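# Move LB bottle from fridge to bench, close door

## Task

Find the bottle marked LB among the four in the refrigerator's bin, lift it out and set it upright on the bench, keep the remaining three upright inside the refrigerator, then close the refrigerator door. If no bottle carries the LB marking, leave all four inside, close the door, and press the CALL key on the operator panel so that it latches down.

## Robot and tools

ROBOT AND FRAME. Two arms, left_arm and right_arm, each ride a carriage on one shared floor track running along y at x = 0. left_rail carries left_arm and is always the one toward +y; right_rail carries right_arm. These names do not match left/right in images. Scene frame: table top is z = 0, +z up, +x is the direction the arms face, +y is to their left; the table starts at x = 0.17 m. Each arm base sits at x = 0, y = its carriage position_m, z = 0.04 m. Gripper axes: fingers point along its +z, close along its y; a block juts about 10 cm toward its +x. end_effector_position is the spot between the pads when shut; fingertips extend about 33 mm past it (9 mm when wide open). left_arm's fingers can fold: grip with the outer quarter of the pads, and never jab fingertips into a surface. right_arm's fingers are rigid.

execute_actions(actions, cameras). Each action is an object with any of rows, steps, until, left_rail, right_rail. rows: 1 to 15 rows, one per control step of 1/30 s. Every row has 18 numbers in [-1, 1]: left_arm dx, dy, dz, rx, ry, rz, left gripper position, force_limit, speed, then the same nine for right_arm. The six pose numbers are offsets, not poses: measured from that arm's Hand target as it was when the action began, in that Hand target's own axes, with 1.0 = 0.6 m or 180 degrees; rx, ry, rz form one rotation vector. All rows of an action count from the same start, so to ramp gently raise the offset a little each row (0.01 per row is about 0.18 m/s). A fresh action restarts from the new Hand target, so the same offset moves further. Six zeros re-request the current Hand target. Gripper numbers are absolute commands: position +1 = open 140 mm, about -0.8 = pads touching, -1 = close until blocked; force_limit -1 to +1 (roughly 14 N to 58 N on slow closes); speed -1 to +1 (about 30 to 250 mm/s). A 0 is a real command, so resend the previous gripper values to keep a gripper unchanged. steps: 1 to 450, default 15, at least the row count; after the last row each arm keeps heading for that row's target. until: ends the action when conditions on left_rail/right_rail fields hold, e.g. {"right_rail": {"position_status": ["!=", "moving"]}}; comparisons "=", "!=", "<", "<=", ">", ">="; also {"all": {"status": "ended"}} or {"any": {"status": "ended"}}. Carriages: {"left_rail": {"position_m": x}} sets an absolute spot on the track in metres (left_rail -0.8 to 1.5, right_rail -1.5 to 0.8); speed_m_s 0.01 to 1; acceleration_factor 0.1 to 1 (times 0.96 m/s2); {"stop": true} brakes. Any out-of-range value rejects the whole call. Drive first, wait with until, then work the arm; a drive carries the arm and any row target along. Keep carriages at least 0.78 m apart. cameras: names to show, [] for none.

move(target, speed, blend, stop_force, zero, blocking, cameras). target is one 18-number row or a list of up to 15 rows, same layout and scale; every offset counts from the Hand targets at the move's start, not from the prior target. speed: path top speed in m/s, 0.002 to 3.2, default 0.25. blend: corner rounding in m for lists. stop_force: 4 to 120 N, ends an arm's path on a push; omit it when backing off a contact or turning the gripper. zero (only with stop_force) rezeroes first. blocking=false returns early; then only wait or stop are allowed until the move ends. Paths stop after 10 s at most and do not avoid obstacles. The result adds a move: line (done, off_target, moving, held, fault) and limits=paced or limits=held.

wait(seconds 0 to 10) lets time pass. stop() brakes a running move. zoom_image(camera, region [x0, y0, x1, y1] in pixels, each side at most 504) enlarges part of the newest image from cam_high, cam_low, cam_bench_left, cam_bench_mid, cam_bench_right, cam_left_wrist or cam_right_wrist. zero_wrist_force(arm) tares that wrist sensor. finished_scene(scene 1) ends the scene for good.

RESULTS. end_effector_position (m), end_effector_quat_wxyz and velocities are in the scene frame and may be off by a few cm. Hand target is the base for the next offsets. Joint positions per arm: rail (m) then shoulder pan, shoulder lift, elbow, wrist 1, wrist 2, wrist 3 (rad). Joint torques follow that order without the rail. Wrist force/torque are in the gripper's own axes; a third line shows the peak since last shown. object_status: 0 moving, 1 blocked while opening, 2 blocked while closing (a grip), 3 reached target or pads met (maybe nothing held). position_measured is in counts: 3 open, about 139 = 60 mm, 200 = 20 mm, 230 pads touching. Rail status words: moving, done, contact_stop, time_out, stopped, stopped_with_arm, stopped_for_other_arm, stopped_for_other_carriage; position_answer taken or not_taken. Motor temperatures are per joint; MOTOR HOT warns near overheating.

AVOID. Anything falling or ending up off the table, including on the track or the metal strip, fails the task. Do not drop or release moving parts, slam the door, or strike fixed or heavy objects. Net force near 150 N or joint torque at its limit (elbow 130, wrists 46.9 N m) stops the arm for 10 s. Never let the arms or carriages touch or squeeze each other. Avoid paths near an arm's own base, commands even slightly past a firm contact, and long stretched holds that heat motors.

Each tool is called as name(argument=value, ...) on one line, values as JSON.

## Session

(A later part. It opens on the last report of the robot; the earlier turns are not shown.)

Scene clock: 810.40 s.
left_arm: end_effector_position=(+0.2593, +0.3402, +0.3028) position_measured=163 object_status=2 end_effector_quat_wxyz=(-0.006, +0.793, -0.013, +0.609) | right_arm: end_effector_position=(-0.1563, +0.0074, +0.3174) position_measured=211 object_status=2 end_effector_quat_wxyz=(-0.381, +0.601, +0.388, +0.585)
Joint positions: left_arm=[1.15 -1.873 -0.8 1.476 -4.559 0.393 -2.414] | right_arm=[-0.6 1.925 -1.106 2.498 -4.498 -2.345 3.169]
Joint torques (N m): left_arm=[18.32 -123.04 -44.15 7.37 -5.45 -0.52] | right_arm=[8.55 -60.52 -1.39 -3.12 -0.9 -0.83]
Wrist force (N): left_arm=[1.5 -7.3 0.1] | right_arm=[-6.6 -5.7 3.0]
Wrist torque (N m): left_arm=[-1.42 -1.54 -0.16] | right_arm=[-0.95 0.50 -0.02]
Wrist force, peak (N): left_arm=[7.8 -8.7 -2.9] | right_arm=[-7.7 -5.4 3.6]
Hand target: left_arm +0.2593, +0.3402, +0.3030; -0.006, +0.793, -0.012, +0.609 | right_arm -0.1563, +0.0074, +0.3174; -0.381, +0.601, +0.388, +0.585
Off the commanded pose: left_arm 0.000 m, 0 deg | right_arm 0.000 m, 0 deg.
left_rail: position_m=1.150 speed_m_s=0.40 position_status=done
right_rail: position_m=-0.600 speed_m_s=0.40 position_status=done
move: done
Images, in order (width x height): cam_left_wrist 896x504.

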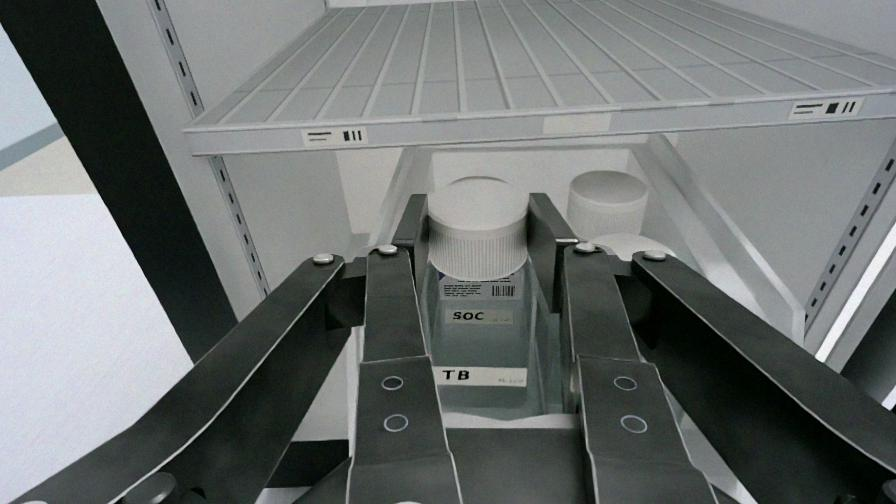

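move(target=[-0.0644,0,0.0172,0,0,0,-0.98,-0.05,-1,0,0,0,0,0,0,-0.98,0.4,-1], speed=0.03, stop_force=8, cameras=[])

execute_actions(actions=[{"rows":[[0,0,0,0,0,0,-0.07,-1,-1,0,0,0,0,0,0,-0.98,0.4,-1]],"steps":30}], cameras=[])

move(target=[[-0.032,0,-0.121,0,0,0,-0.05,-1,-1,0,0,0,0,0,0,-0.98,0.4,-1],[-0.032,0.129,-0.121,0,0,0,-0.05,-1,-1,0,0,0,0,0,0,-0.98,0.4,-1],[-0.01,0.129,-0.04,0,0,0,-0.05,-1,-1,0,0,0,0,0,0,-0.98,0.4,-1]], blend=[0.01,0.01,0], speed=0.08, cameras=["cam_left_wrist"])

zoom_image(camera="cam_left_wrist", region=[360, 80, 620, 330])

Scene clock: 824.00 s.
left_arm: end_effector_position=(+0.2592, +0.3412, +0.2639) position_measured=163 object_status=2 end_effector_quat_wxyz=(-0.006, +0.793, -0.012, +0.609) | right_arm: end_effector_position=(-0.1563, +0.0074, +0.3174) position_measured=211 object_status=2 end_effector_quat_wxyz=(-0.381, +0.601, +0.388, +0.585)
Joint positions: left_arm=[1.15 -1.874 -0.76 1.485 -4.607 0.393 -2.415] | right_arm=[-0.6 1.925 -1.106 2.498 -4.498 -2.345 3.169]
Joint torques (N m): left_arm=[-11.9 -118.75 -36.52 5.19 -0.03 -2.74] | right_arm=[7.61 -64.28 -1.31 -3.16 -0.78 -1.31]
Wrist force (N): left_arm=[7.5 -8.4 -3.4] | right_arm=[-7.5 -5.5 3.4]
Wrist torque (N m): left_arm=[-1.56 -1.15 0.11] | right_arm=[-0.99 0.47 -0.02]
Wrist force, peak (N): left_arm=[13.6 -8.8 -5.9] | right_arm=[-8.6 -5.1 3.9]
Hand target: left_arm +0.2593, +0.3412, +0.2640; -0.006, +0.793, -0.012, +0.609 (not the last commanded pose) | right_arm -0.1563, +0.0074, +0.3174; -0.381, +0.601, +0.388, +0.585
Off the commanded pose: left_arm 0.001 m, 0 deg | right_arm 0.000 m, 0 deg.
left_rail: position_m=1.150 speed_m_s=0.40 position_status=done
right_rail: position_m=-0.600 speed_m_s=0.40 position_status=done
move: contact (left_arm)
No camera images: "cameras" was empty.

Scene clock: 825.20 s.
left_arm: end_effector_position=(+0.2592, +0.3412, +0.2640) position_measured=137 object_status=3 end_effector_quat_wxyz=(-0.006, +0.793, -0.012, +0.609) | right_arm: end_effector_position=(-0.1563, +0.0074, +0.3174) position_measured=211 object_status=2 end_effector_quat_wxyz=(-0.381, +0.601, +0.388, +0.585)
Joint positions: left_arm=[1.15 -1.874 -0.76 1.485 -4.607 0.393 -2.415] | right_arm=[-0.6 1.925 -1.106 2.498 -4.498 -2.345 3.169]
Joint torques (N m): left_arm=[-3.03 -115.75 -39.15 5.1 -0.32 -2.97] | right_arm=[7.59 -63.3 -1.73 -3.27 -1.08 -0.9]
Wrist force (N): left_arm=[4.8 -7.8 -1.0] | right_arm=[-7.2 -5.8 3.2]
Wrist torque (N m): left_arm=[-1.66 -1.25 0.10] | right_arm=[-0.94 0.49 -0.02]
Wrist force, peak (N): left_arm=[7.2 -8.7 -3.2] | right_arm=[-7.6 -5.9 3.4]
Hand target: left_arm +0.2593, +0.3412, +0.2640; -0.006, +0.793, -0.012, +0.609 | right_arm -0.1563, +0.0074, +0.3174; -0.381, +0.601, +0.388, +0.585
Off the commanded pose: left_arm 0.000 m, 0 deg | right_arm 0.000 m, 0 deg.
left_rail: position_m=1.150 speed_m_s=0.40 position_status=done
right_rail: position_m=-0.600 speed_m_s=0.40 position_status=done
No camera images: "cameras" was empty.

Scene clock: 828.27 s.
left_arm: end_effector_position=(+0.2335, +0.2641, +0.2624) position_measured=135 object_status=3 end_effector_quat_wxyz=(-0.006, +0.793, -0.012, +0.609) | right_arm: end_effector_position=(-0.1563, +0.0074, +0.3174) position_measured=211 object_status=2 end_effector_quat_wxyz=(-0.381, +0.601, +0.388, +0.585)
Joint positions: left_arm=[1.15 -1.876 -0.653 1.271 -4.497 0.395 -2.418] | right_arm=[-0.6 1.925 -1.106 2.498 -4.498 -2.345 3.169]
Joint torques (N m): left_arm=[18.48 -129.42 -43.57 1.53 -4.56 2.94] | right_arm=[5.62 -64.47 -2.6 -2.68 -0.76 -1.02]
Wrist force (N): left_arm=[4.7 -7.7 -1.1] | right_arm=[-6.8 -5.8 3.5]
Wrist torque (N m): left_arm=[-1.65 -1.27 -0.25] | right_arm=[-0.94 0.42 -0.03]
Wrist force, peak (N): left_arm=[4.5 -8.6 -1.4] | right_arm=[-7.4 -6.2 3.4]
Hand target: left_arm +0.2336, +0.2641, +0.2624; -0.006, +0.793, -0.012, +0.609 | right_arm -0.1563, +0.0074, +0.3174; -0.381, +0.601, +0.388, +0.585
Off the commanded pose: left_arm 0.000 m, 0 deg | right_arm 0.000 m, 0 deg.
left_rail: position_m=1.150 speed_m_s=0.40 position_status=done
right_rail: position_m=-0.600 speed_m_s=0.40 position_status=done
move: done
Images, in order (width x height): cam_left_wrist 896x504.

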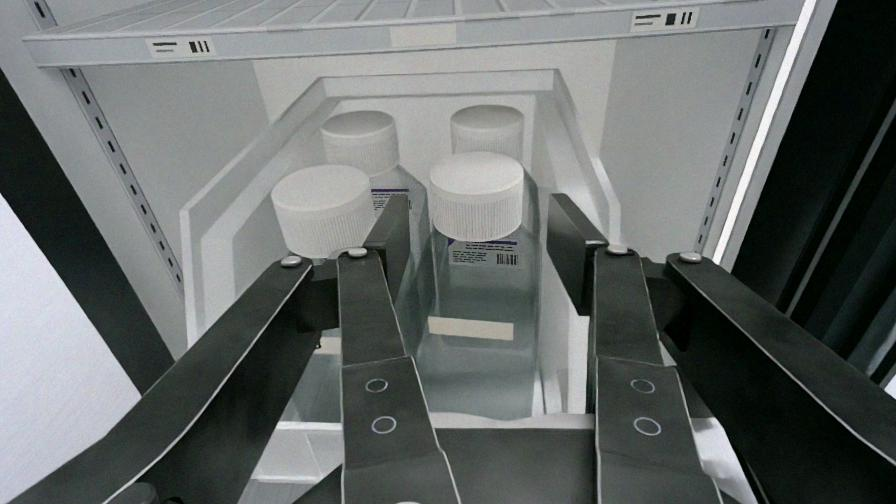

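Scaled by 1.938 from the camera's 896x504 image, which has a finer 1280x720 frame.

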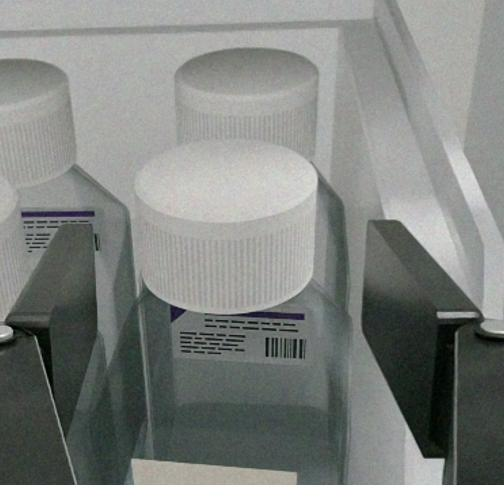

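move(target=[0.0158,-0.001,0.0563,0,0,0,-0.05,-1,-1,0,0,0,0,0,0,-0.98,0.4,-1], speed=0.05, stop_force=7, cameras=[])

execute_actions(actions=[{"rows":[[0,0,0,0,0,0,-1,-1,-1,0,0,0,0,0,0,-0.98,0.4,-1]],"steps":60}], cameras=["cam_left_wrist"])

Scene clock: 832.83 s.
left_arm: end_effector_position=(+0.2687, +0.2643, +0.2629) position_measured=135 object_status=3 end_effector_quat_wxyz=(-0.006, +0.793, -0.012, +0.609) | right_arm: end_effector_position=(-0.1563, +0.0074, +0.3174) position_measured=211 object_status=2 end_effector_quat_wxyz=(-0.381, +0.601, +0.388, +0.585)
Joint positions: left_arm=[1.15 -1.837 -0.655 1.263 -4.554 0.367 -2.346] | right_arm=[-0.6 1.925 -1.106 2.498 -4.498 -2.345 3.169]
Joint torques (N m): left_arm=[22.39 -129.08 -44.04 1.9 -4.79 2.09] | right_arm=[3.13 -61.75 -1.46 -3.23 -0.77 -0.98]
Wrist force (N): left_arm=[4.4 -7.8 -1.2] | right_arm=[-7.0 -6.0 3.2]
Wrist torque (N m): left_arm=[-1.69 -1.21 -0.24] | right_arm=[-0.99 0.45 -0.02]
Wrist force, peak (N): left_arm=[4.9 -8.2 -1.4] | right_arm=[-7.5 -6.2 3.5]
Hand target: left_arm +0.2687, +0.2643, +0.2629; -0.006, +0.793, -0.012, +0.609 | right_arm -0.1563, +0.0074, +0.3174; -0.381, +0.601, +0.388, +0.585
Off the commanded pose: left_arm 0.000 m, 0 deg | right_arm 0.000 m, 0 deg.
left_rail: position_m=1.150 speed_m_s=0.40 position_status=done
right_rail: position_m=-0.600 speed_m_s=0.40 position_status=done
move: done
No camera images: "cameras" was empty.

Scene clock: 835.03 s.
left_arm: end_effector_position=(+0.2687, +0.2643, +0.2629) position_measured=159 object_status=2 end_effector_quat_wxyz=(-0.006, +0.793, -0.012, +0.609) | right_arm: end_effector_position=(-0.1563, +0.0074, +0.3174) position_measured=211 object_status=2 end_effector_quat_wxyz=(-0.381, +0.601, +0.388, +0.585)
Joint positions: left_arm=[1.15 -1.837 -0.655 1.263 -4.554 0.367 -2.346] | right_arm=[-0.6 1.925 -1.106 2.498 -4.498 -2.345 3.169]
Joint torques (N m): left_arm=[18.21 -124.51 -36.86 3.44 -0.9 2.13] | right_arm=[8.13 -61.48 -1.53 -3.39 -0.82 -1.01]
Wrist force (N): left_arm=[3.6 -7.3 -0.8] | right_arm=[-7.2 -5.7 3.3]
Wrist torque (N m): left_arm=[-1.76 -1.25 -0.27] | right_arm=[-0.90 0.54 -0.02]
Wrist force, peak (N): left_arm=[4.6 -8.2 -1.1] | right_arm=[-7.2 -6.2 3.4]
Hand target: left_arm +0.2687, +0.2643, +0.2629; -0.006, +0.793, -0.012, +0.609 | right_arm -0.1563, +0.0074, +0.3174; -0.381, +0.601, +0.388, +0.585
Off the commanded pose: left_arm 0.000 m, 0 deg | right_arm 0.000 m, 0 deg.
left_rail: position_m=1.150 speed_m_s=0.40 position_status=done
right_rail: position_m=-0.600 speed_m_s=0.40 position_status=done
Images, in order (width x height): cam_left_wrist 896x504.

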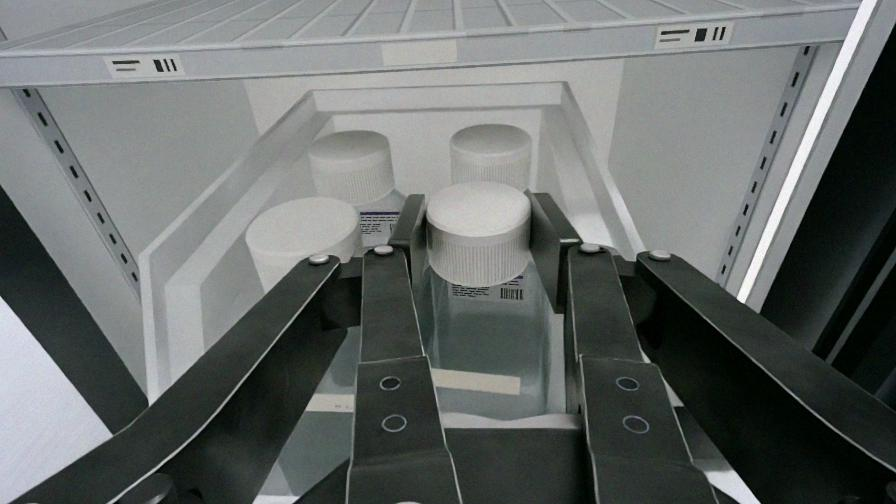

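move(target=[[0,0,0,0,0,0,-0.98,-0.05,-1,0,0,0,0,0,0,-0.98,0.4,-1],[0.0806,0,-0.0214,0,0,0,-0.98,-0.05,-1,0,0,0,0,0,0,-0.98,0.4,-1],[0.1644,0,-0.0955,0,0,0,-0.98,-0.05,-1,0,0,0,0,0,0,-0.98,0.4,-1],[0.0917,-0.05,-0.3695,0,0,0,-0.98,-0.05,-1,0,0,0,0,0,0,-0.98,0.4,-1]], blend=[0,0.01,0.02,0], speed=[0.05,0.05,0.07,0.12], cameras=["cam_left_wrist","cam_right_wrist"])

zoom_image(camera="cam_right_wrist", region=[480, 80, 820, 400])

zoom_image(camera="cam_left_wrist", region=[360, 160, 620, 430])

Scene clock: 843.77 s.
left_arm: end_effector_position=(+0.0693, +0.2940, +0.3741) position_measured=160 object_status=2 end_effector_quat_wxyz=(-0.006, +0.793, -0.012, +0.609) | right_arm: end_effector_position=(-0.1563, +0.0074, +0.3174) position_measured=211 object_status=2 end_effector_quat_wxyz=(-0.381, +0.601, +0.388, +0.585)
Joint positions: left_arm=[1.15 -2.062 -0.767 1.294 -4.189 0.547 -2.661] | right_arm=[-0.6 1.925 -1.106 2.498 -4.498 -2.345 3.169]
Joint torques (N m): left_arm=[-14.81 -93.89 -34.94 6.34 -0.11 -2.37] | right_arm=[4.29 -59.64 -0.97 -3.04 -1.37 -1.71]
Wrist force (N): left_arm=[0.7 -7.8 -0.4] | right_arm=[-6.7 -5.9 3.3]
Wrist torque (N m): left_arm=[-1.71 -1.33 0.11] | right_arm=[-0.96 0.52 -0.02]
Wrist force, peak (N): left_arm=[5.1 -7.0 -2.1] | right_arm=[-7.3 -6.2 3.2]
Hand target: left_arm +0.0691, +0.2940, +0.3741; -0.006, +0.793, -0.012, +0.609 | right_arm -0.1563, +0.0074, +0.3174; -0.381, +0.601, +0.388, +0.585
Off the commanded pose: left_arm 0.000 m, 0 deg | right_arm 0.000 m, 0 deg.
left_rail: position_m=1.150 speed_m_s=0.40 position_status=done
right_rail: position_m=-0.600 speed_m_s=0.40 position_status=done
move: done
Images, in order (width x height): cam_left_wrist 896x504, cam_right_wrist 896x504.

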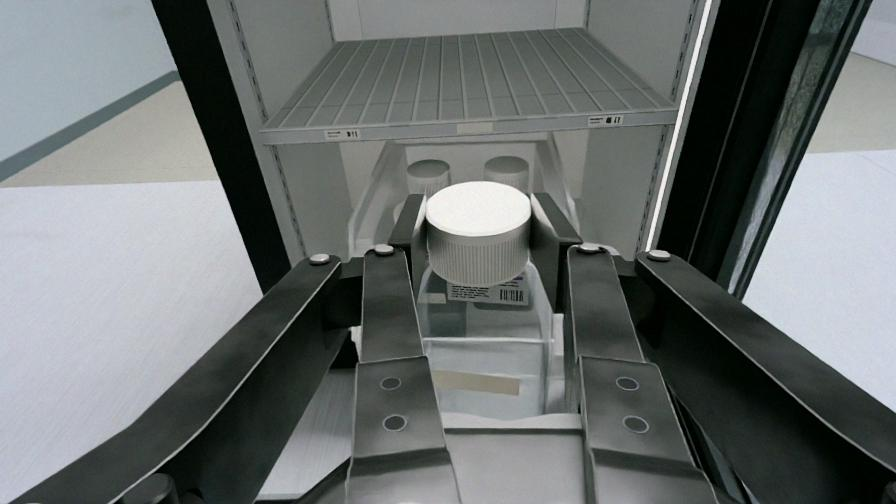

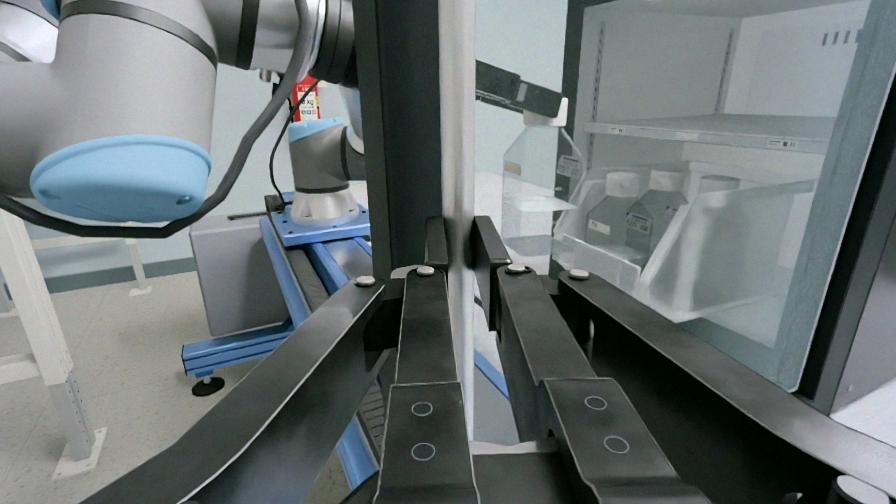

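Scaled by 1.482 from the camera's 896x504 image, which has a finer 1280x720 frame.

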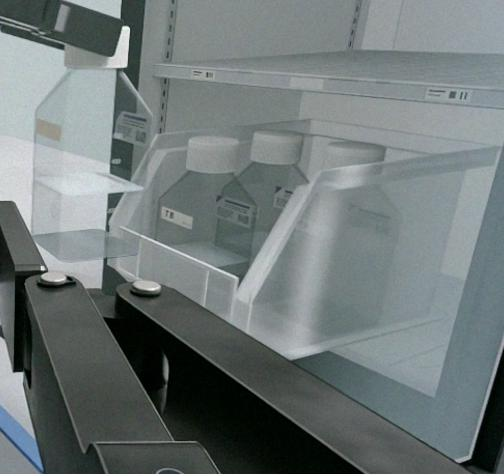

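Scaled by 1.867 from the camera's 896x504 image, which has a finer 1280x720 frame.

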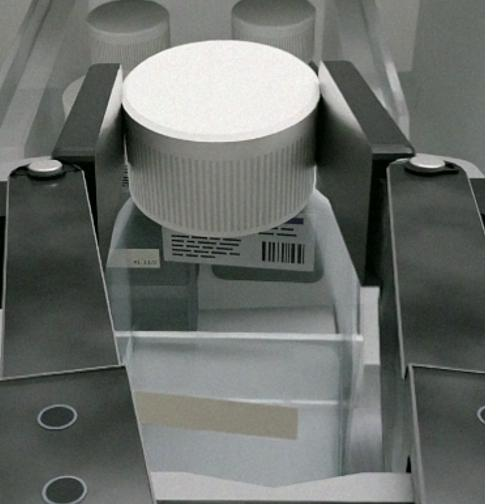

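move(target=[0.005,-0.077,0.018,-0.4835,0,0.1285,-0.98,-0.05,-1,0,0,0,0,0,0,-0.98,0.4,-1], speed=0.25, cameras=["cam_left_wrist","cam_right_wrist"])

zoom_image(camera="cam_right_wrist", region=[440, 80, 680, 300])

Scene clock: 857.57 s.
left_arm: end_effector_position=(+0.0808, +0.3401, +0.3762) position_measured=160 object_status=2 end_effector_quat_wxyz=(+0.396, +0.585, -0.588, +0.394) | right_arm: end_effector_position=(-0.1563, +0.0074, +0.3174) position_measured=211 object_status=2 end_effector_quat_wxyz=(-0.381, +0.601, +0.388, +0.585)
Joint positions: left_arm=[1.15 -1.76 -1.591 1.984 -6.285 1.4 -0.069] | right_arm=[-0.6 1.925 -1.106 2.498 -4.498 -2.345 3.169]
Joint torques (N m): left_arm=[20.02 -34.16 -58.35 -4.43 1.38 2.16] | right_arm=[6.25 -62.11 -2.76 -2.9 -1.3 -1.12]
Wrist force (N): left_arm=[1.3 -7.8 0.0] | right_arm=[-6.8 -6.0 3.4]
Wrist torque (N m): left_arm=[-1.70 -1.36 -0.22] | right_arm=[-0.98 0.53 -0.03]
Wrist force, peak (N): left_arm=[0.7 -8.4 0.0] | right_arm=[-6.9 -6.1 3.5]
Hand target: left_arm +0.0808, +0.3400, +0.3753; +0.427, +0.563, -0.569, +0.421 | right_arm -0.1563, +0.0074, +0.3174; -0.381, +0.601, +0.388, +0.585
Off the commanded pose: left_arm 0.001 m, 6 deg | right_arm 0.000 m, 0 deg.
left_rail: position_m=1.150 speed_m_s=0.40 position_status=done
right_rail: position_m=-0.600 speed_m_s=0.40 position_status=done
joint sent to its limit (left arm) — joint 5 (wrist 1), lower limit.
move: off_target (left_arm)
Images, in order (width x height): cam_left_wrist 896x504, cam_right_wrist 896x504.

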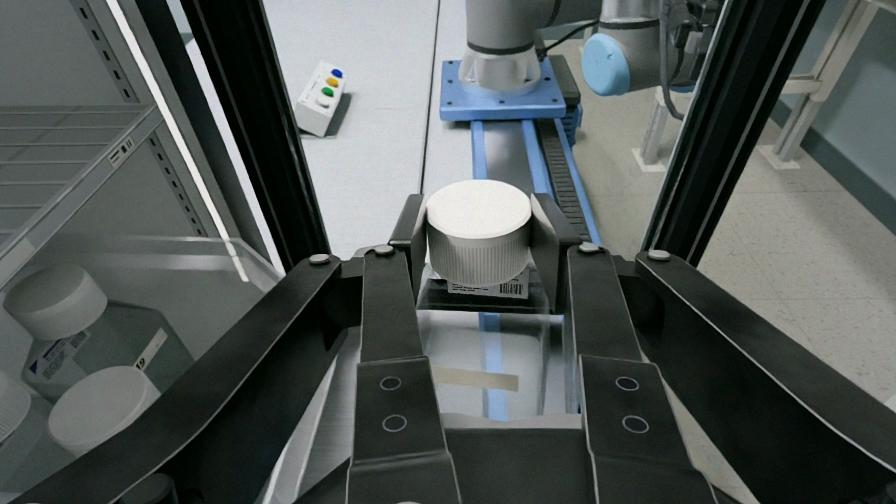

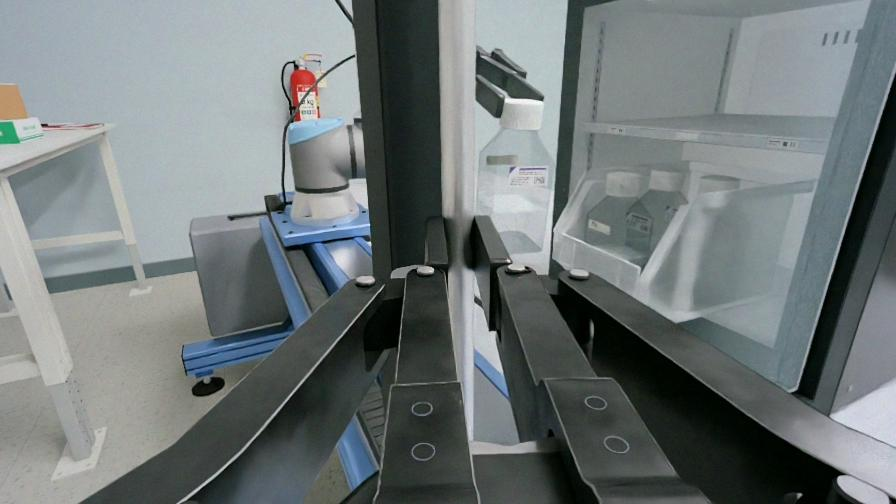

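Scaled by 2.100 from the camera's 896x504 image, which has a finer 1280x720 frame.

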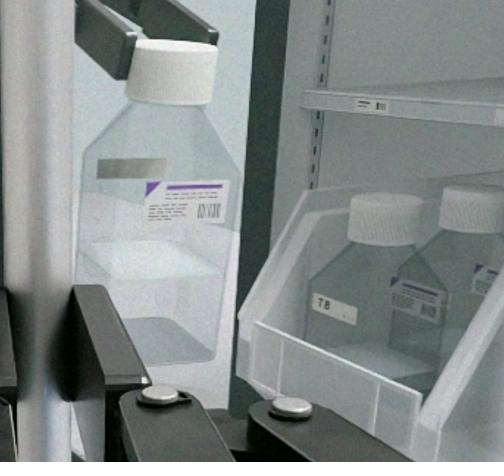

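zoom_image(camera="cam_left_wrist", region=[410, 340, 550, 420])

zoom_image(camera="cam_right_wrist", region=[470, 90, 570, 260])

Scaled by 3.600 from the camera's 896x504 image, which has a finer 1280x720 frame.

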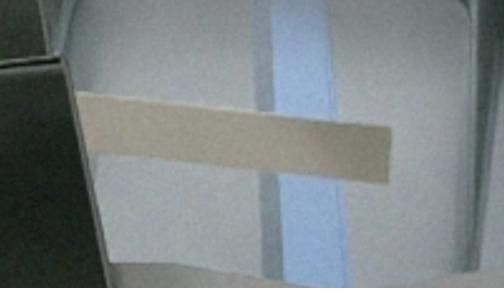

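Scaled by 2.965 from the camera's 896x504 image, which has a finer 1280x720 frame.

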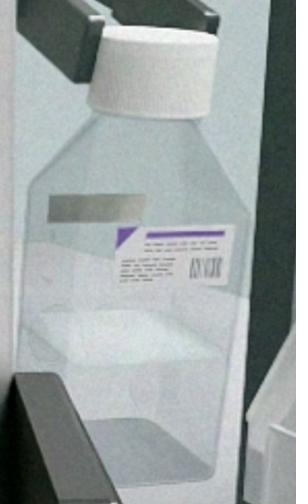

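move(target=[0.0178,0.0195,0.0747,0.4832,0,-0.1286,-0.98,-0.05,-1,0,0,0,0,0,0,-0.98,0.4,-1], speed=0.25, cameras=["cam_left_wrist"])

zoom_image(camera="cam_left_wrist", region=[360, 160, 620, 430])

Scene clock: 872.93 s.
left_arm: end_effector_position=(+0.0685, +0.2941, +0.3730) position_measured=160 object_status=2 end_effector_quat_wxyz=(-0.006, +0.793, -0.013, +0.609) | right_arm: end_effector_position=(-0.1563, +0.0074, +0.3174) position_measured=211 object_status=2 end_effector_quat_wxyz=(-0.381, +0.601, +0.388, +0.585)
Joint positions: left_arm=[1.15 -2.063 -0.766 1.295 -4.191 0.547 -2.66] | right_arm=[-0.6 1.925 -1.106 2.498 -4.498 -2.345 3.169]
Joint torques (N m): left_arm=[19.32 -91.53 -47.82 7.76 -0.47 -2.6] | right_arm=[9.16 -59.93 -1.94 -2.68 -1.56 -1.64]
Wrist force (N): left_arm=[0.5 -7.8 0.1] | right_arm=[-6.9 -5.9 3.3]
Wrist torque (N m): left_arm=[-1.70 -1.28 0.11] | right_arm=[-0.97 0.55 -0.03]
Wrist force, peak (N): left_arm=[1.8 -8.7 -0.3] | right_arm=[-6.9 -6.3 3.3]
Hand target: left_arm +0.0685, +0.2941, +0.3730; -0.006, +0.793, -0.013, +0.609 | right_arm -0.1563, +0.0074, +0.3174; -0.381, +0.601, +0.388, +0.585
Off the commanded pose: left_arm 0.000 m, 0 deg | right_arm 0.000 m, 0 deg.
left_rail: position_m=1.150 speed_m_s=0.40 position_status=done
right_rail: position_m=-0.600 speed_m_s=0.40 position_status=done
move: done
Images, in order (width x height): cam_left_wrist 896x504.

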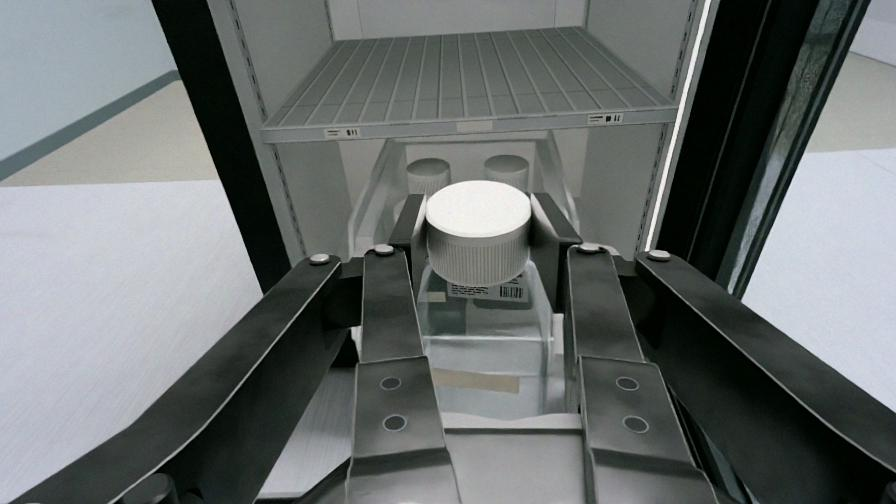

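Scaled by 1.867 from the camera's 896x504 image, which has a finer 1280x720 frame.

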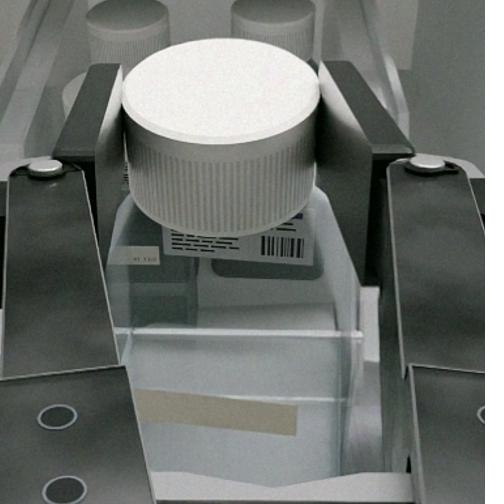

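move(target=[[0.0728,0.0497,0.2743,0,0,0,-0.98,-0.05,-1,0,0,0,0,0,0,-0.98,0.4,-1],[-0.011,0.0497,0.3483,0,0,0,-0.98,-0.05,-1,0,0,0,0,0,0,-0.98,0.4,-1]], blend=[0.02,0], speed=[0.12,0.06], cameras=["cam_left_wrist","cam_right_wrist"])

zoom_image(camera="cam_right_wrist", region=[520, 80, 860, 400])

Scene clock: 881.43 s.
left_arm: end_effector_position=(+0.2682, +0.2632, +0.3119) position_measured=160 object_status=2 end_effector_quat_wxyz=(-0.006, +0.793, -0.013, +0.609) | right_arm: end_effector_position=(-0.1563, +0.0074, +0.3174) position_measured=211 object_status=2 end_effector_quat_wxyz=(-0.381, +0.601, +0.388, +0.585)
Joint positions: left_arm=[1.15 -1.837 -0.7 1.25 -4.497 0.367 -2.344] | right_arm=[-0.6 1.925 -1.106 2.498 -4.498 -2.345 3.169]
Joint torques (N m): left_arm=[17.28 -97.99 -32.23 1.69 -5.86 1.76] | right_arm=[7.67 -60.96 -1.99 -2.88 -1.55 -1.55]
Wrist force (N): left_arm=[0.6 -7.8 0.3] | right_arm=[-6.5 -5.9 3.4]
Wrist torque (N m): left_arm=[-1.70 -1.29 -0.24] | right_arm=[-0.96 0.48 -0.03]
Wrist force, peak (N): left_arm=[0.0 -8.4 -1.8] | right_arm=[-7.1 -6.2 3.3]
Hand target: left_arm +0.2683, +0.2632, +0.3118; -0.006, +0.793, -0.013, +0.609 | right_arm -0.1563, +0.0074, +0.3174; -0.381, +0.601, +0.388, +0.585
Off the commanded pose: left_arm 0.000 m, 0 deg | right_arm 0.000 m, 0 deg.
left_rail: position_m=1.150 speed_m_s=0.40 position_status=done
right_rail: position_m=-0.600 speed_m_s=0.40 position_status=done
move: done
Images, in order (width x height): cam_left_wrist 896x504, cam_right_wrist 896x504.

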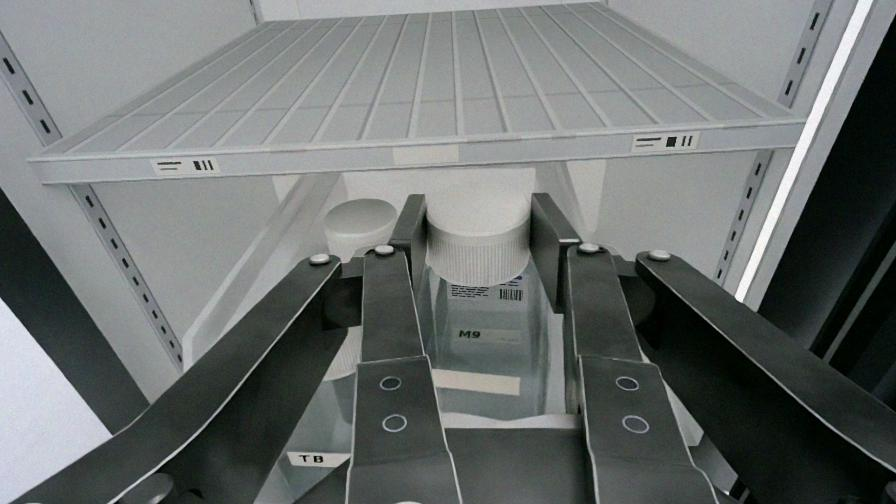

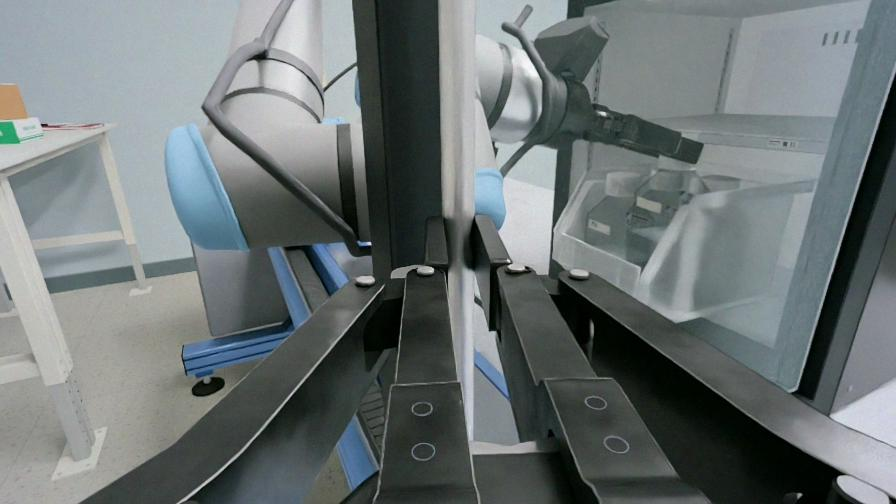

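Scaled by 1.482 from the camera's 896x504 image, which has a finer 1280x720 frame.

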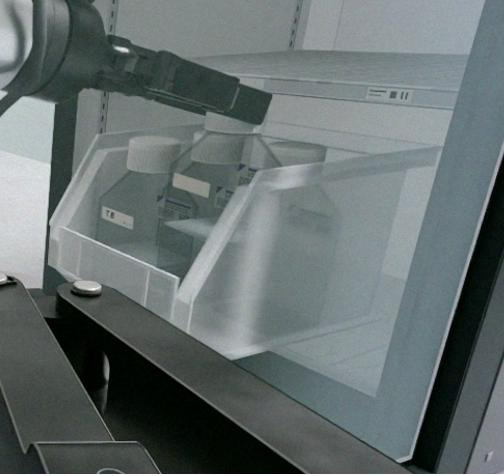

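Lower, release.

move(target=[-0.0784,0,0.0209,0,0,0,-0.98,-0.05,-1,0,0,0,0,0,0,-0.98,0.4,-1], speed=0.03, stop_force=8, cameras=[])

execute_actions(actions=[{"rows":[[0,0,0,0,0,0,-0.07,-1,-1,0,0,0,0,0,0,-0.98,0.4,-1]],"steps":30}], cameras=["cam_left_wrist"])

Scene clock: 886.67 s.
left_arm: end_effector_position=(+0.2682, +0.2644, +0.2631) position_measured=160 object_status=2 end_effector_quat_wxyz=(-0.006, +0.793, -0.013, +0.609) | right_arm: end_effector_position=(-0.1563, +0.0074, +0.3174) position_measured=211 object_status=2 end_effector_quat_wxyz=(-0.381, +0.601, +0.388, +0.585)
Joint positions: left_arm=[1.15 -1.837 -0.656 1.264 -4.555 0.367 -2.345] | right_arm=[-0.6 1.925 -1.106 2.498 -4.498 -2.345 3.169]
Joint torques (N m): left_arm=[-17.71 -93.34 -29.62 1.46 -1.36 1.3] | right_arm=[7.22 -60.62 -1.98 -2.9 -1.75 -2.12]
Wrist force (N): left_arm=[6.5 -7.4 -3.2] | right_arm=[-7.5 -5.8 3.6]
Wrist torque (N m): left_arm=[-1.66 -1.09 0.07] | right_arm=[-1.03 0.49 -0.03]
Wrist force, peak (N): left_arm=[7.0 -7.6 -3.4] | right_arm=[-7.7 -5.8 3.7]
Hand target: left_arm +0.2682, +0.2644, +0.2631; -0.006, +0.793, -0.013, +0.609 | right_arm -0.1563, +0.0074, +0.3174; -0.381, +0.601, +0.388, +0.585
Off the commanded pose: left_arm 0.000 m, 0 deg | right_arm 0.000 m, 0 deg.
left_rail: position_m=1.150 speed_m_s=0.40 position_status=done
right_rail: position_m=-0.600 speed_m_s=0.40 position_status=done
move: done
No camera images: "cameras" was empty.

Scene clock: 887.87 s.
left_arm: end_effector_position=(+0.2682, +0.2644, +0.2631) position_measured=137 object_status=3 end_effector_quat_wxyz=(-0.006, +0.793, -0.013, +0.609) | right_arm: end_effector_position=(-0.1563, +0.0074, +0.3174) position_measured=211 object_status=2 end_effector_quat_wxyz=(-0.381, +0.601, +0.388, +0.585)
Joint positions: left_arm=[1.15 -1.837 -0.656 1.264 -4.555 0.367 -2.345] | right_arm=[-0.6 1.925 -1.106 2.498 -4.498 -2.345 3.169]
Joint torques (N m): left_arm=[-12.07 -102.65 -31.56 4.48 -2.49 1.25] | right_arm=[6.64 -60.96 -2.18 -3.22 -1.95 -1.81]
Wrist force (N): left_arm=[4.5 -8.1 -1.0] | right_arm=[-7.3 -6.0 3.0]
Wrist torque (N m): left_arm=[-1.74 -1.22 0.09] | right_arm=[-0.97 0.50 -0.02]
Wrist force, peak (N): left_arm=[6.9 -7.3 -3.5] | right_arm=[-7.6 -6.0 3.3]
Hand target: left_arm +0.2682, +0.2644, +0.2631; -0.006, +0.793, -0.013, +0.609 | right_arm -0.1563, +0.0074, +0.3174; -0.381, +0.601, +0.388, +0.585
Off the commanded pose: left_arm 0.000 m, 0 deg | right_arm 0.000 m, 0 deg.
left_rail: position_m=1.150 speed_m_s=0.40 position_status=done
right_rail: position_m=-0.600 speed_m_s=0.40 position_status=done
Images, in order (width x height): cam_left_wrist 896x504.

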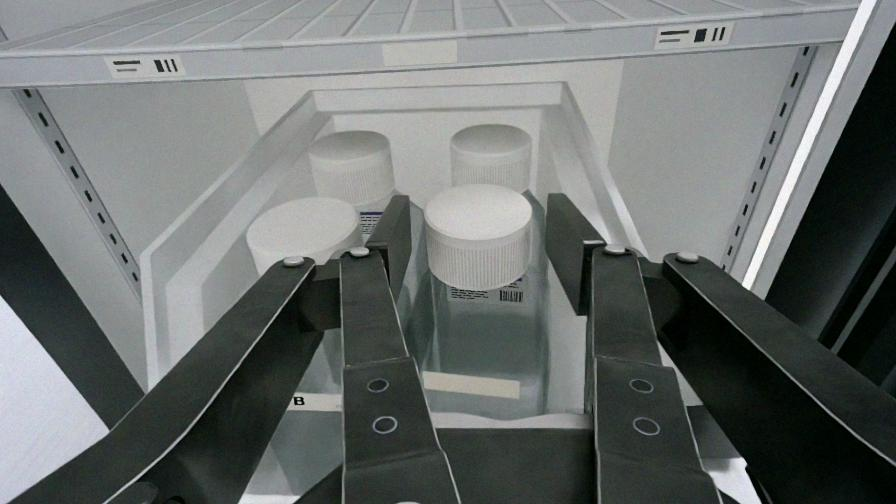

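move(target=[[-0.0107,0,-0.1697,0,0,0,-0.07,-1,-1,0,0,0,0,0,0,-0.98,0.4,-1],[-0.0123,-0.0627,-0.2867,0,0,0,-0.8,-1,0,0,0,0,0,0,0,-0.98,0.4,-1],[-0.218,-0.0627,-0.1973,0,0,0,-0.8,-1,0,0,0,0,0,0,0,-0.98,0.4,-1]], blend=[0.01,0,0], speed=[0.08,0.15,0.15], cameras=["cam_left_wrist","cam_right_wrist"])

zoom_image(camera="cam_right_wrist", region=[480, 80, 820, 400])

Scene clock: 901.37 s.
left_arm: end_effector_position=(+0.1205, +0.3063, +0.1686) position_measured=229 object_status=3 end_effector_quat_wxyz=(-0.006, +0.793, -0.013, +0.609) | right_arm: end_effector_position=(-0.1563, +0.0074, +0.3174) position_measured=211 object_status=2 end_effector_quat_wxyz=(-0.381, +0.601, +0.388, +0.585)
Joint positions: left_arm=[1.15 -2.016 -0.588 1.375 -4.492 0.506 -2.612] | right_arm=[-0.6 1.925 -1.106 2.498 -4.498 -2.345 3.169]
Joint torques (N m): left_arm=[19.64 -96.45 -39.52 0.59 -3.78 2.24] | right_arm=[7.51 -63.44 -1.19 -2.18 -2.09 -2.35]
Wrist force (N): left_arm=[4.3 -7.8 -1.2] | right_arm=[-7.6 -5.9 3.2]
Wrist torque (N m): left_arm=[-1.66 -1.15 -0.24] | right_arm=[-0.96 0.56 -0.02]
Wrist force, peak (N): left_arm=[6.9 -7.5 -1.7] | right_arm=[-7.7 -6.2 3.3]
Hand target: left_arm +0.1206, +0.3063, +0.1684; -0.006, +0.793, -0.013, +0.609 | right_arm -0.1563, +0.0074, +0.3174; -0.381, +0.601, +0.388, +0.585
Off the commanded pose: left_arm 0.000 m, 0 deg | right_arm 0.000 m, 0 deg.
left_rail: position_m=1.150 speed_m_s=0.40 position_status=done
right_rail: position_m=-0.600 speed_m_s=0.40 position_status=done
move: done
Images, in order (width x height): cam_left_wrist 896x504, cam_right_wrist 896x504.

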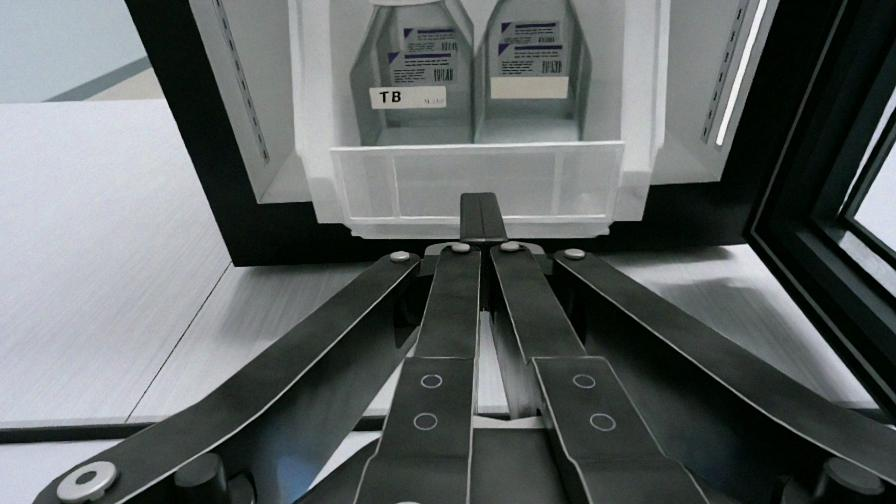

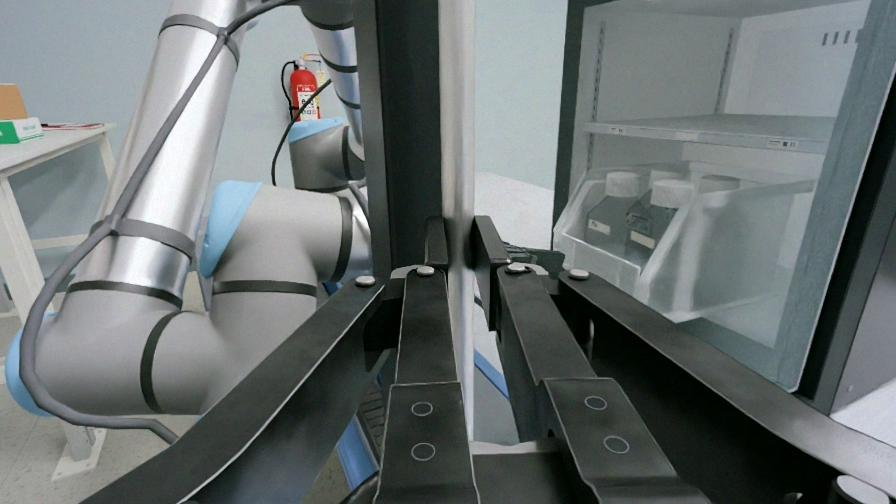

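Scaled by 1.482 from the camera's 896x504 image, which has a finer 1280x720 frame.

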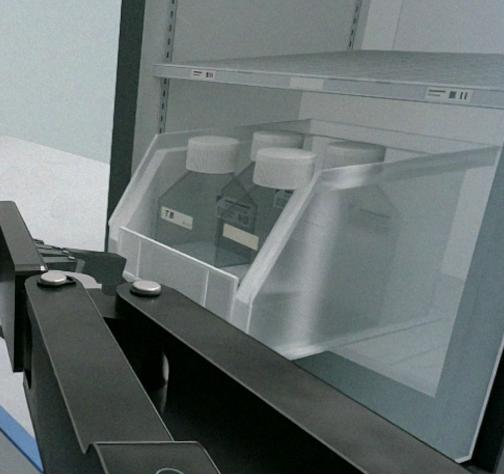

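move(target=[0.0713,0,0.2683,0,0,0,-0.8,-1,0,0,0,0,0,0,0,-0.98,0.4,-1], speed=0.06, stop_force=40, cameras=["cam_left_wrist","cam_right_wrist"])

zoom_image(camera="cam_right_wrist", region=[480, 80, 820, 400])

Scene clock: 908.00 s.
left_arm: end_effector_position=(+0.2871, +0.3042, +0.1680) position_measured=229 object_status=3 end_effector_quat_wxyz=(-0.006, +0.793, -0.013, +0.609) | right_arm: end_effector_position=(-0.1563, +0.0074, +0.3174) position_measured=211 object_status=2 end_effector_quat_wxyz=(-0.381, +0.601, +0.388, +0.585)
Joint positions: left_arm=[1.15 -1.828 -0.609 1.375 -4.732 0.36 -2.325] | right_arm=[-0.6 1.925 -1.106 2.498 -4.498 -2.345 3.169]
Joint torques (N m): left_arm=[23.84 -120.34 -37.15 0.72 -3.47 1.78] | right_arm=[7.34 -62.08 -2.87 -3.19 -1.81 -2.12]
Wrist force (N): left_arm=[8.9 -7.8 -11.0] | right_arm=[-8.3 -4.7 4.3]
Wrist torque (N m): left_arm=[-1.63 -1.02 -0.26] | right_arm=[-1.01 0.49 -0.02]
Wrist force, peak (N): left_arm=[8.5 -8.0 -11.5] | right_arm=[-8.5 -4.7 4.4]
Hand target: left_arm +0.2871, +0.3042, +0.1680; -0.006, +0.793, -0.013, +0.609 | right_arm -0.1563, +0.0074, +0.3174; -0.381, +0.601, +0.388, +0.585
Off the commanded pose: left_arm 0.000 m, 0 deg | right_arm 0.000 m, 0 deg.
left_rail: position_m=1.150 speed_m_s=0.40 position_status=done
right_rail: position_m=-0.600 speed_m_s=0.40 position_status=done
move: done
Images, in order (width x height): cam_left_wrist 896x504, cam_right_wrist 896x504.

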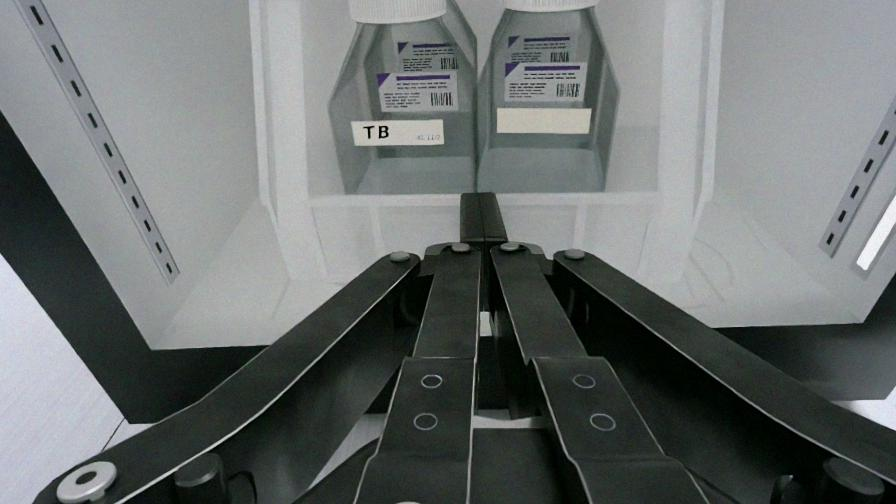

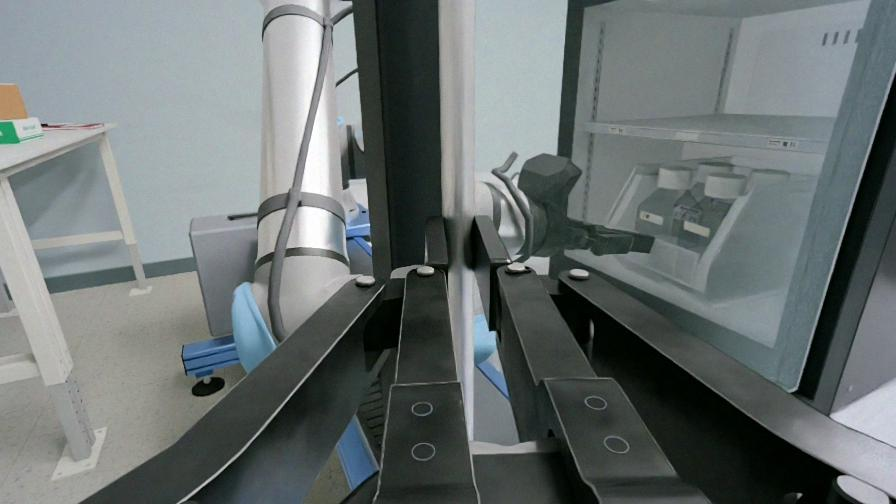

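Scaled by 1.482 from the camera's 896x504 image, which has a finer 1280x720 frame.

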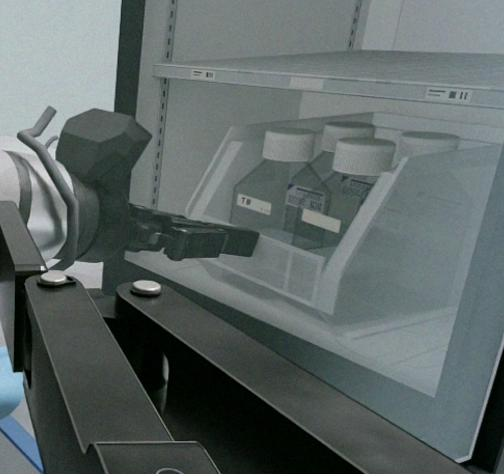

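move(target=[[0.156,0,-0.387,0,0,0,-0.8,-1,0,0,0,0,0,0,0,-0.98,0.4,-1],[0.321,-0.334,-0.956,-0.2153,0.0779,0.0276,-0.8,-1,0,0,0,0,0,0,0,-0.98,0.4,-1]], blend=[0.05,0], speed=0.25, cameras=[])

execute_actions(actions=[{"left_rail":{"position_m":1.49,"speed_m_s":0.4,"acceleration_factor":0.5},"steps":200,"until":{"left_rail":{"position_status":["!=","moving"]}}}], cameras=["cam_left_wrist"])

zoom_image(camera="cam_left_wrist", region=[380, 60, 640, 380])

Scene clock: 919.00 s.
left_arm: end_effector_position=(-0.2144, +0.5028, +0.5073) position_measured=229 object_status=3 end_effector_quat_wxyz=(+0.233, +0.670, -0.248, +0.660) | right_arm: end_effector_position=(-0.1563, +0.0074, +0.3174) position_measured=211 object_status=2 end_effector_quat_wxyz=(-0.381, +0.601, +0.388, +0.585)
Joint positions: left_arm=[1.15 -2.683 -1.212 1.986 -3.968 0.419 -3.079] | right_arm=[-0.6 1.925 -1.106 2.498 -4.498 -2.345 3.169]
Joint torques (N m): left_arm=[-12.9 -82.21 -26.66 4.85 2.39 -2.97] | right_arm=[7.11 -57.97 -3.23 -2.97 -2.38 -1.78]
Wrist force (N): left_arm=[4.9 -8.4 -0.8] | right_arm=[-7.2 -6.6 3.1]
Wrist torque (N m): left_arm=[-1.77 -1.28 0.13] | right_arm=[-0.99 0.45 -0.02]
Wrist force, peak (N): left_arm=[8.9 -8.1 -11.6] | right_arm=[-7.5 -6.8 3.3]
Hand target: left_arm -0.2145, +0.5029, +0.5074; +0.233, +0.670, -0.248, +0.660 | right_arm -0.1563, +0.0074, +0.3174; -0.381, +0.601, +0.388, +0.585
Off the commanded pose: left_arm 0.000 m, 0 deg | right_arm 0.000 m, 0 deg.
left_rail: position_m=1.150 speed_m_s=0.40 position_status=done
right_rail: position_m=-0.600 speed_m_s=0.40 position_status=done
move: done
No camera images: "cameras" was empty.

Scene clock: 920.93 s.
left_arm: end_effector_position=(-0.2145, +0.8429, +0.5074) position_measured=229 object_status=3 end_effector_quat_wxyz=(+0.233, +0.670, -0.248, +0.660) | right_arm: end_effector_position=(-0.1563, +0.0074, +0.3174) position_measured=211 object_status=2 end_effector_quat_wxyz=(-0.381, +0.601, +0.388, +0.585)
Joint positions: left_arm=[1.49 -2.683 -1.212 1.986 -3.968 0.419 -3.08] | right_arm=[-0.6 1.925 -1.106 2.498 -4.498 -2.345 3.169]
Joint torques (N m): left_arm=[-4.23 -76.39 -32.2 3.44 1.15 -3.02] | right_arm=[8.07 -58.45 -3.15 -2.98 -2.46 -2.3]
Wrist force (N): left_arm=[4.8 -8.0 -0.6] | right_arm=[-7.4 -6.5 3.2]
Wrist torque (N m): left_arm=[-1.69 -1.27 0.13] | right_arm=[-0.97 0.51 -0.02]
Wrist force, peak (N): left_arm=[5.0 -8.9 -1.0] | right_arm=[-7.6 -6.8 3.2]
Hand target: left_arm -0.2145, +0.8428, +0.5074; +0.233, +0.670, -0.248, +0.660 | right_arm -0.1563, +0.0074, +0.3174; -0.381, +0.601, +0.388, +0.585
Tool commands: left_gripper/position=-0.8 left_gripper/force_limit=-1.0 left_gripper/speed=+0.0 right_gripper/position=-0.98 right_gripper/force_limit=+0.4 right_gripper/speed=-1.0
Off the commanded pose: left_arm 0.000 m, 0 deg | right_arm 0.000 m, 0 deg.
left_rail: position_m=1.490 speed_m_s=0.40 position_status=done
right_rail: position_m=-0.600 speed_m_s=0.40 position_status=done
Images, in order (width x height): cam_left_wrist 896x504.

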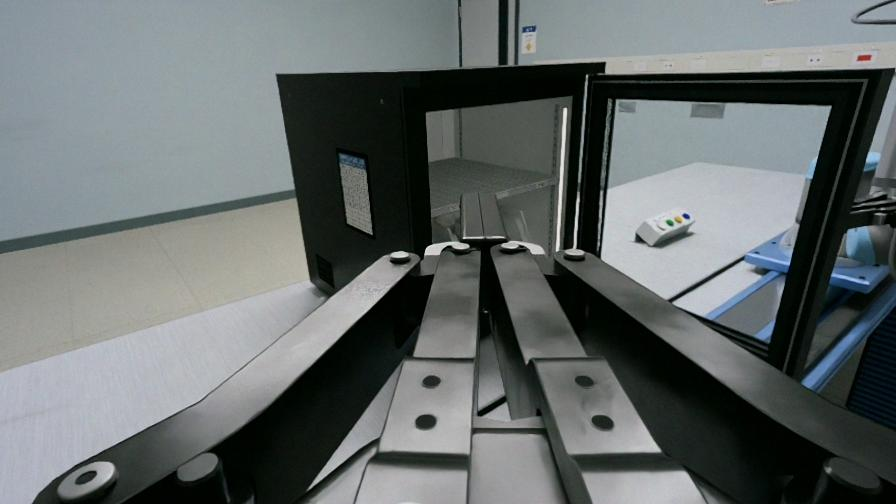

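Scaled by 1.575 from the camera's 896x504 image, which has a finer 1280x720 frame.

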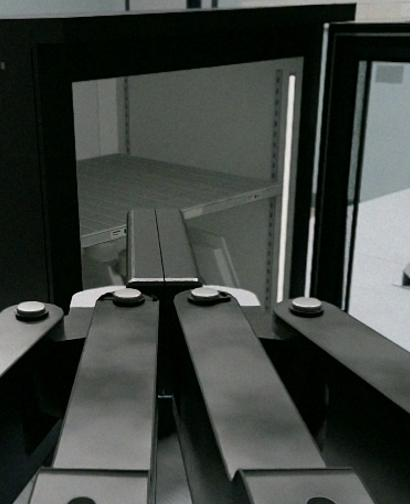

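move(target=[[0,0,0,0,0,0,-0.8,-1,0,0.0015,-0.0317,0.0637,-0.016,0,0,-0.98,0.4,-1],[0,0,0,0,0,0,-0.8,-1,0,0.003,-0.0575,0.1293,-0.032,0,0,-0.98,0.4,-1],[0,0,0,0,0,0,-0.8,-1,0,0.0045,-0.077,0.1975,-0.048,0,0,-0.98,0.4,-1],[0,0,0,0,0,0,-0.8,-1,0,0.006,-0.09,0.2668,-0.064,0,0,-0.98,0.4,-1],[0,0,0,0,0,0,-0.8,-1,0,0.0078,-0.0967,0.3372,-0.08,0,0,-0.98,0.4,-1],[0,0,0,0,0,0,-0.8,-1,0,0.0094,-0.0962,0.4077,-0.096,0,0,-0.98,0.4,-1],[0,0,0,0,0,0,-0.8,-1,0,0.011,-0.0893,0.4778,-0.112,0,0,-0.98,0.4,-1],[0,0,0,0,0,0,-0.8,-1,0,0.0126,-0.0757,0.5468,-0.128,0,0,-0.98,0.4,-1]], blend=[0.005,0.005,0.005,0.005,0.005,0.005,0.005,0], speed=0.1, cameras=[])

Scene clock: 940.97 s.
left_arm: end_effector_position=(-0.2145, +0.8429, +0.5074) position_measured=229 object_status=3 end_effector_quat_wxyz=(+0.233, +0.670, -0.248, +0.660) | right_arm: end_effector_position=(-0.0637, +0.3254, +0.3169) position_measured=211 object_status=2 end_effector_quat_wxyz=(-0.253, +0.665, +0.264, +0.651)
Joint positions: left_arm=[1.49 -2.683 -1.212 1.986 -3.968 0.419 -3.08] | right_arm=[-0.6 1.764 -0.837 1.802 -4.061 -2.587 3.174]
Joint torques (N m): left_arm=[22.83 -54.39 -41.58 1.47 -1.75 -2.93] | right_arm=[-16.75 -49.25 -15.57 5.75 -7.07 1.76]
Wrist force (N): left_arm=[4.5 -7.9 -0.7] | right_arm=[26.0 -18.7 0.1]
Wrist torque (N m): left_arm=[-1.65 -1.19 0.13] | right_arm=[-1.12 1.27 0.46]
Wrist force, peak (N): left_arm=[5.1 -8.5 -0.6] | right_arm=[28.8 -39.4 -3.4]
Hand target: left_arm -0.2145, +0.8429, +0.5074; +0.233, +0.670, -0.248, +0.660 | right_arm -0.0637, +0.3255, +0.3169; -0.253, +0.665, +0.264, +0.651
Off the commanded pose: left_arm 0.000 m, 0 deg | right_arm 0.000 m, 0 deg.
left_rail: position_m=1.490 speed_m_s=0.40 position_status=done
right_rail: position_m=-0.600 speed_m_s=0.40 position_status=done
move: done
No camera images: "cameras" was empty.


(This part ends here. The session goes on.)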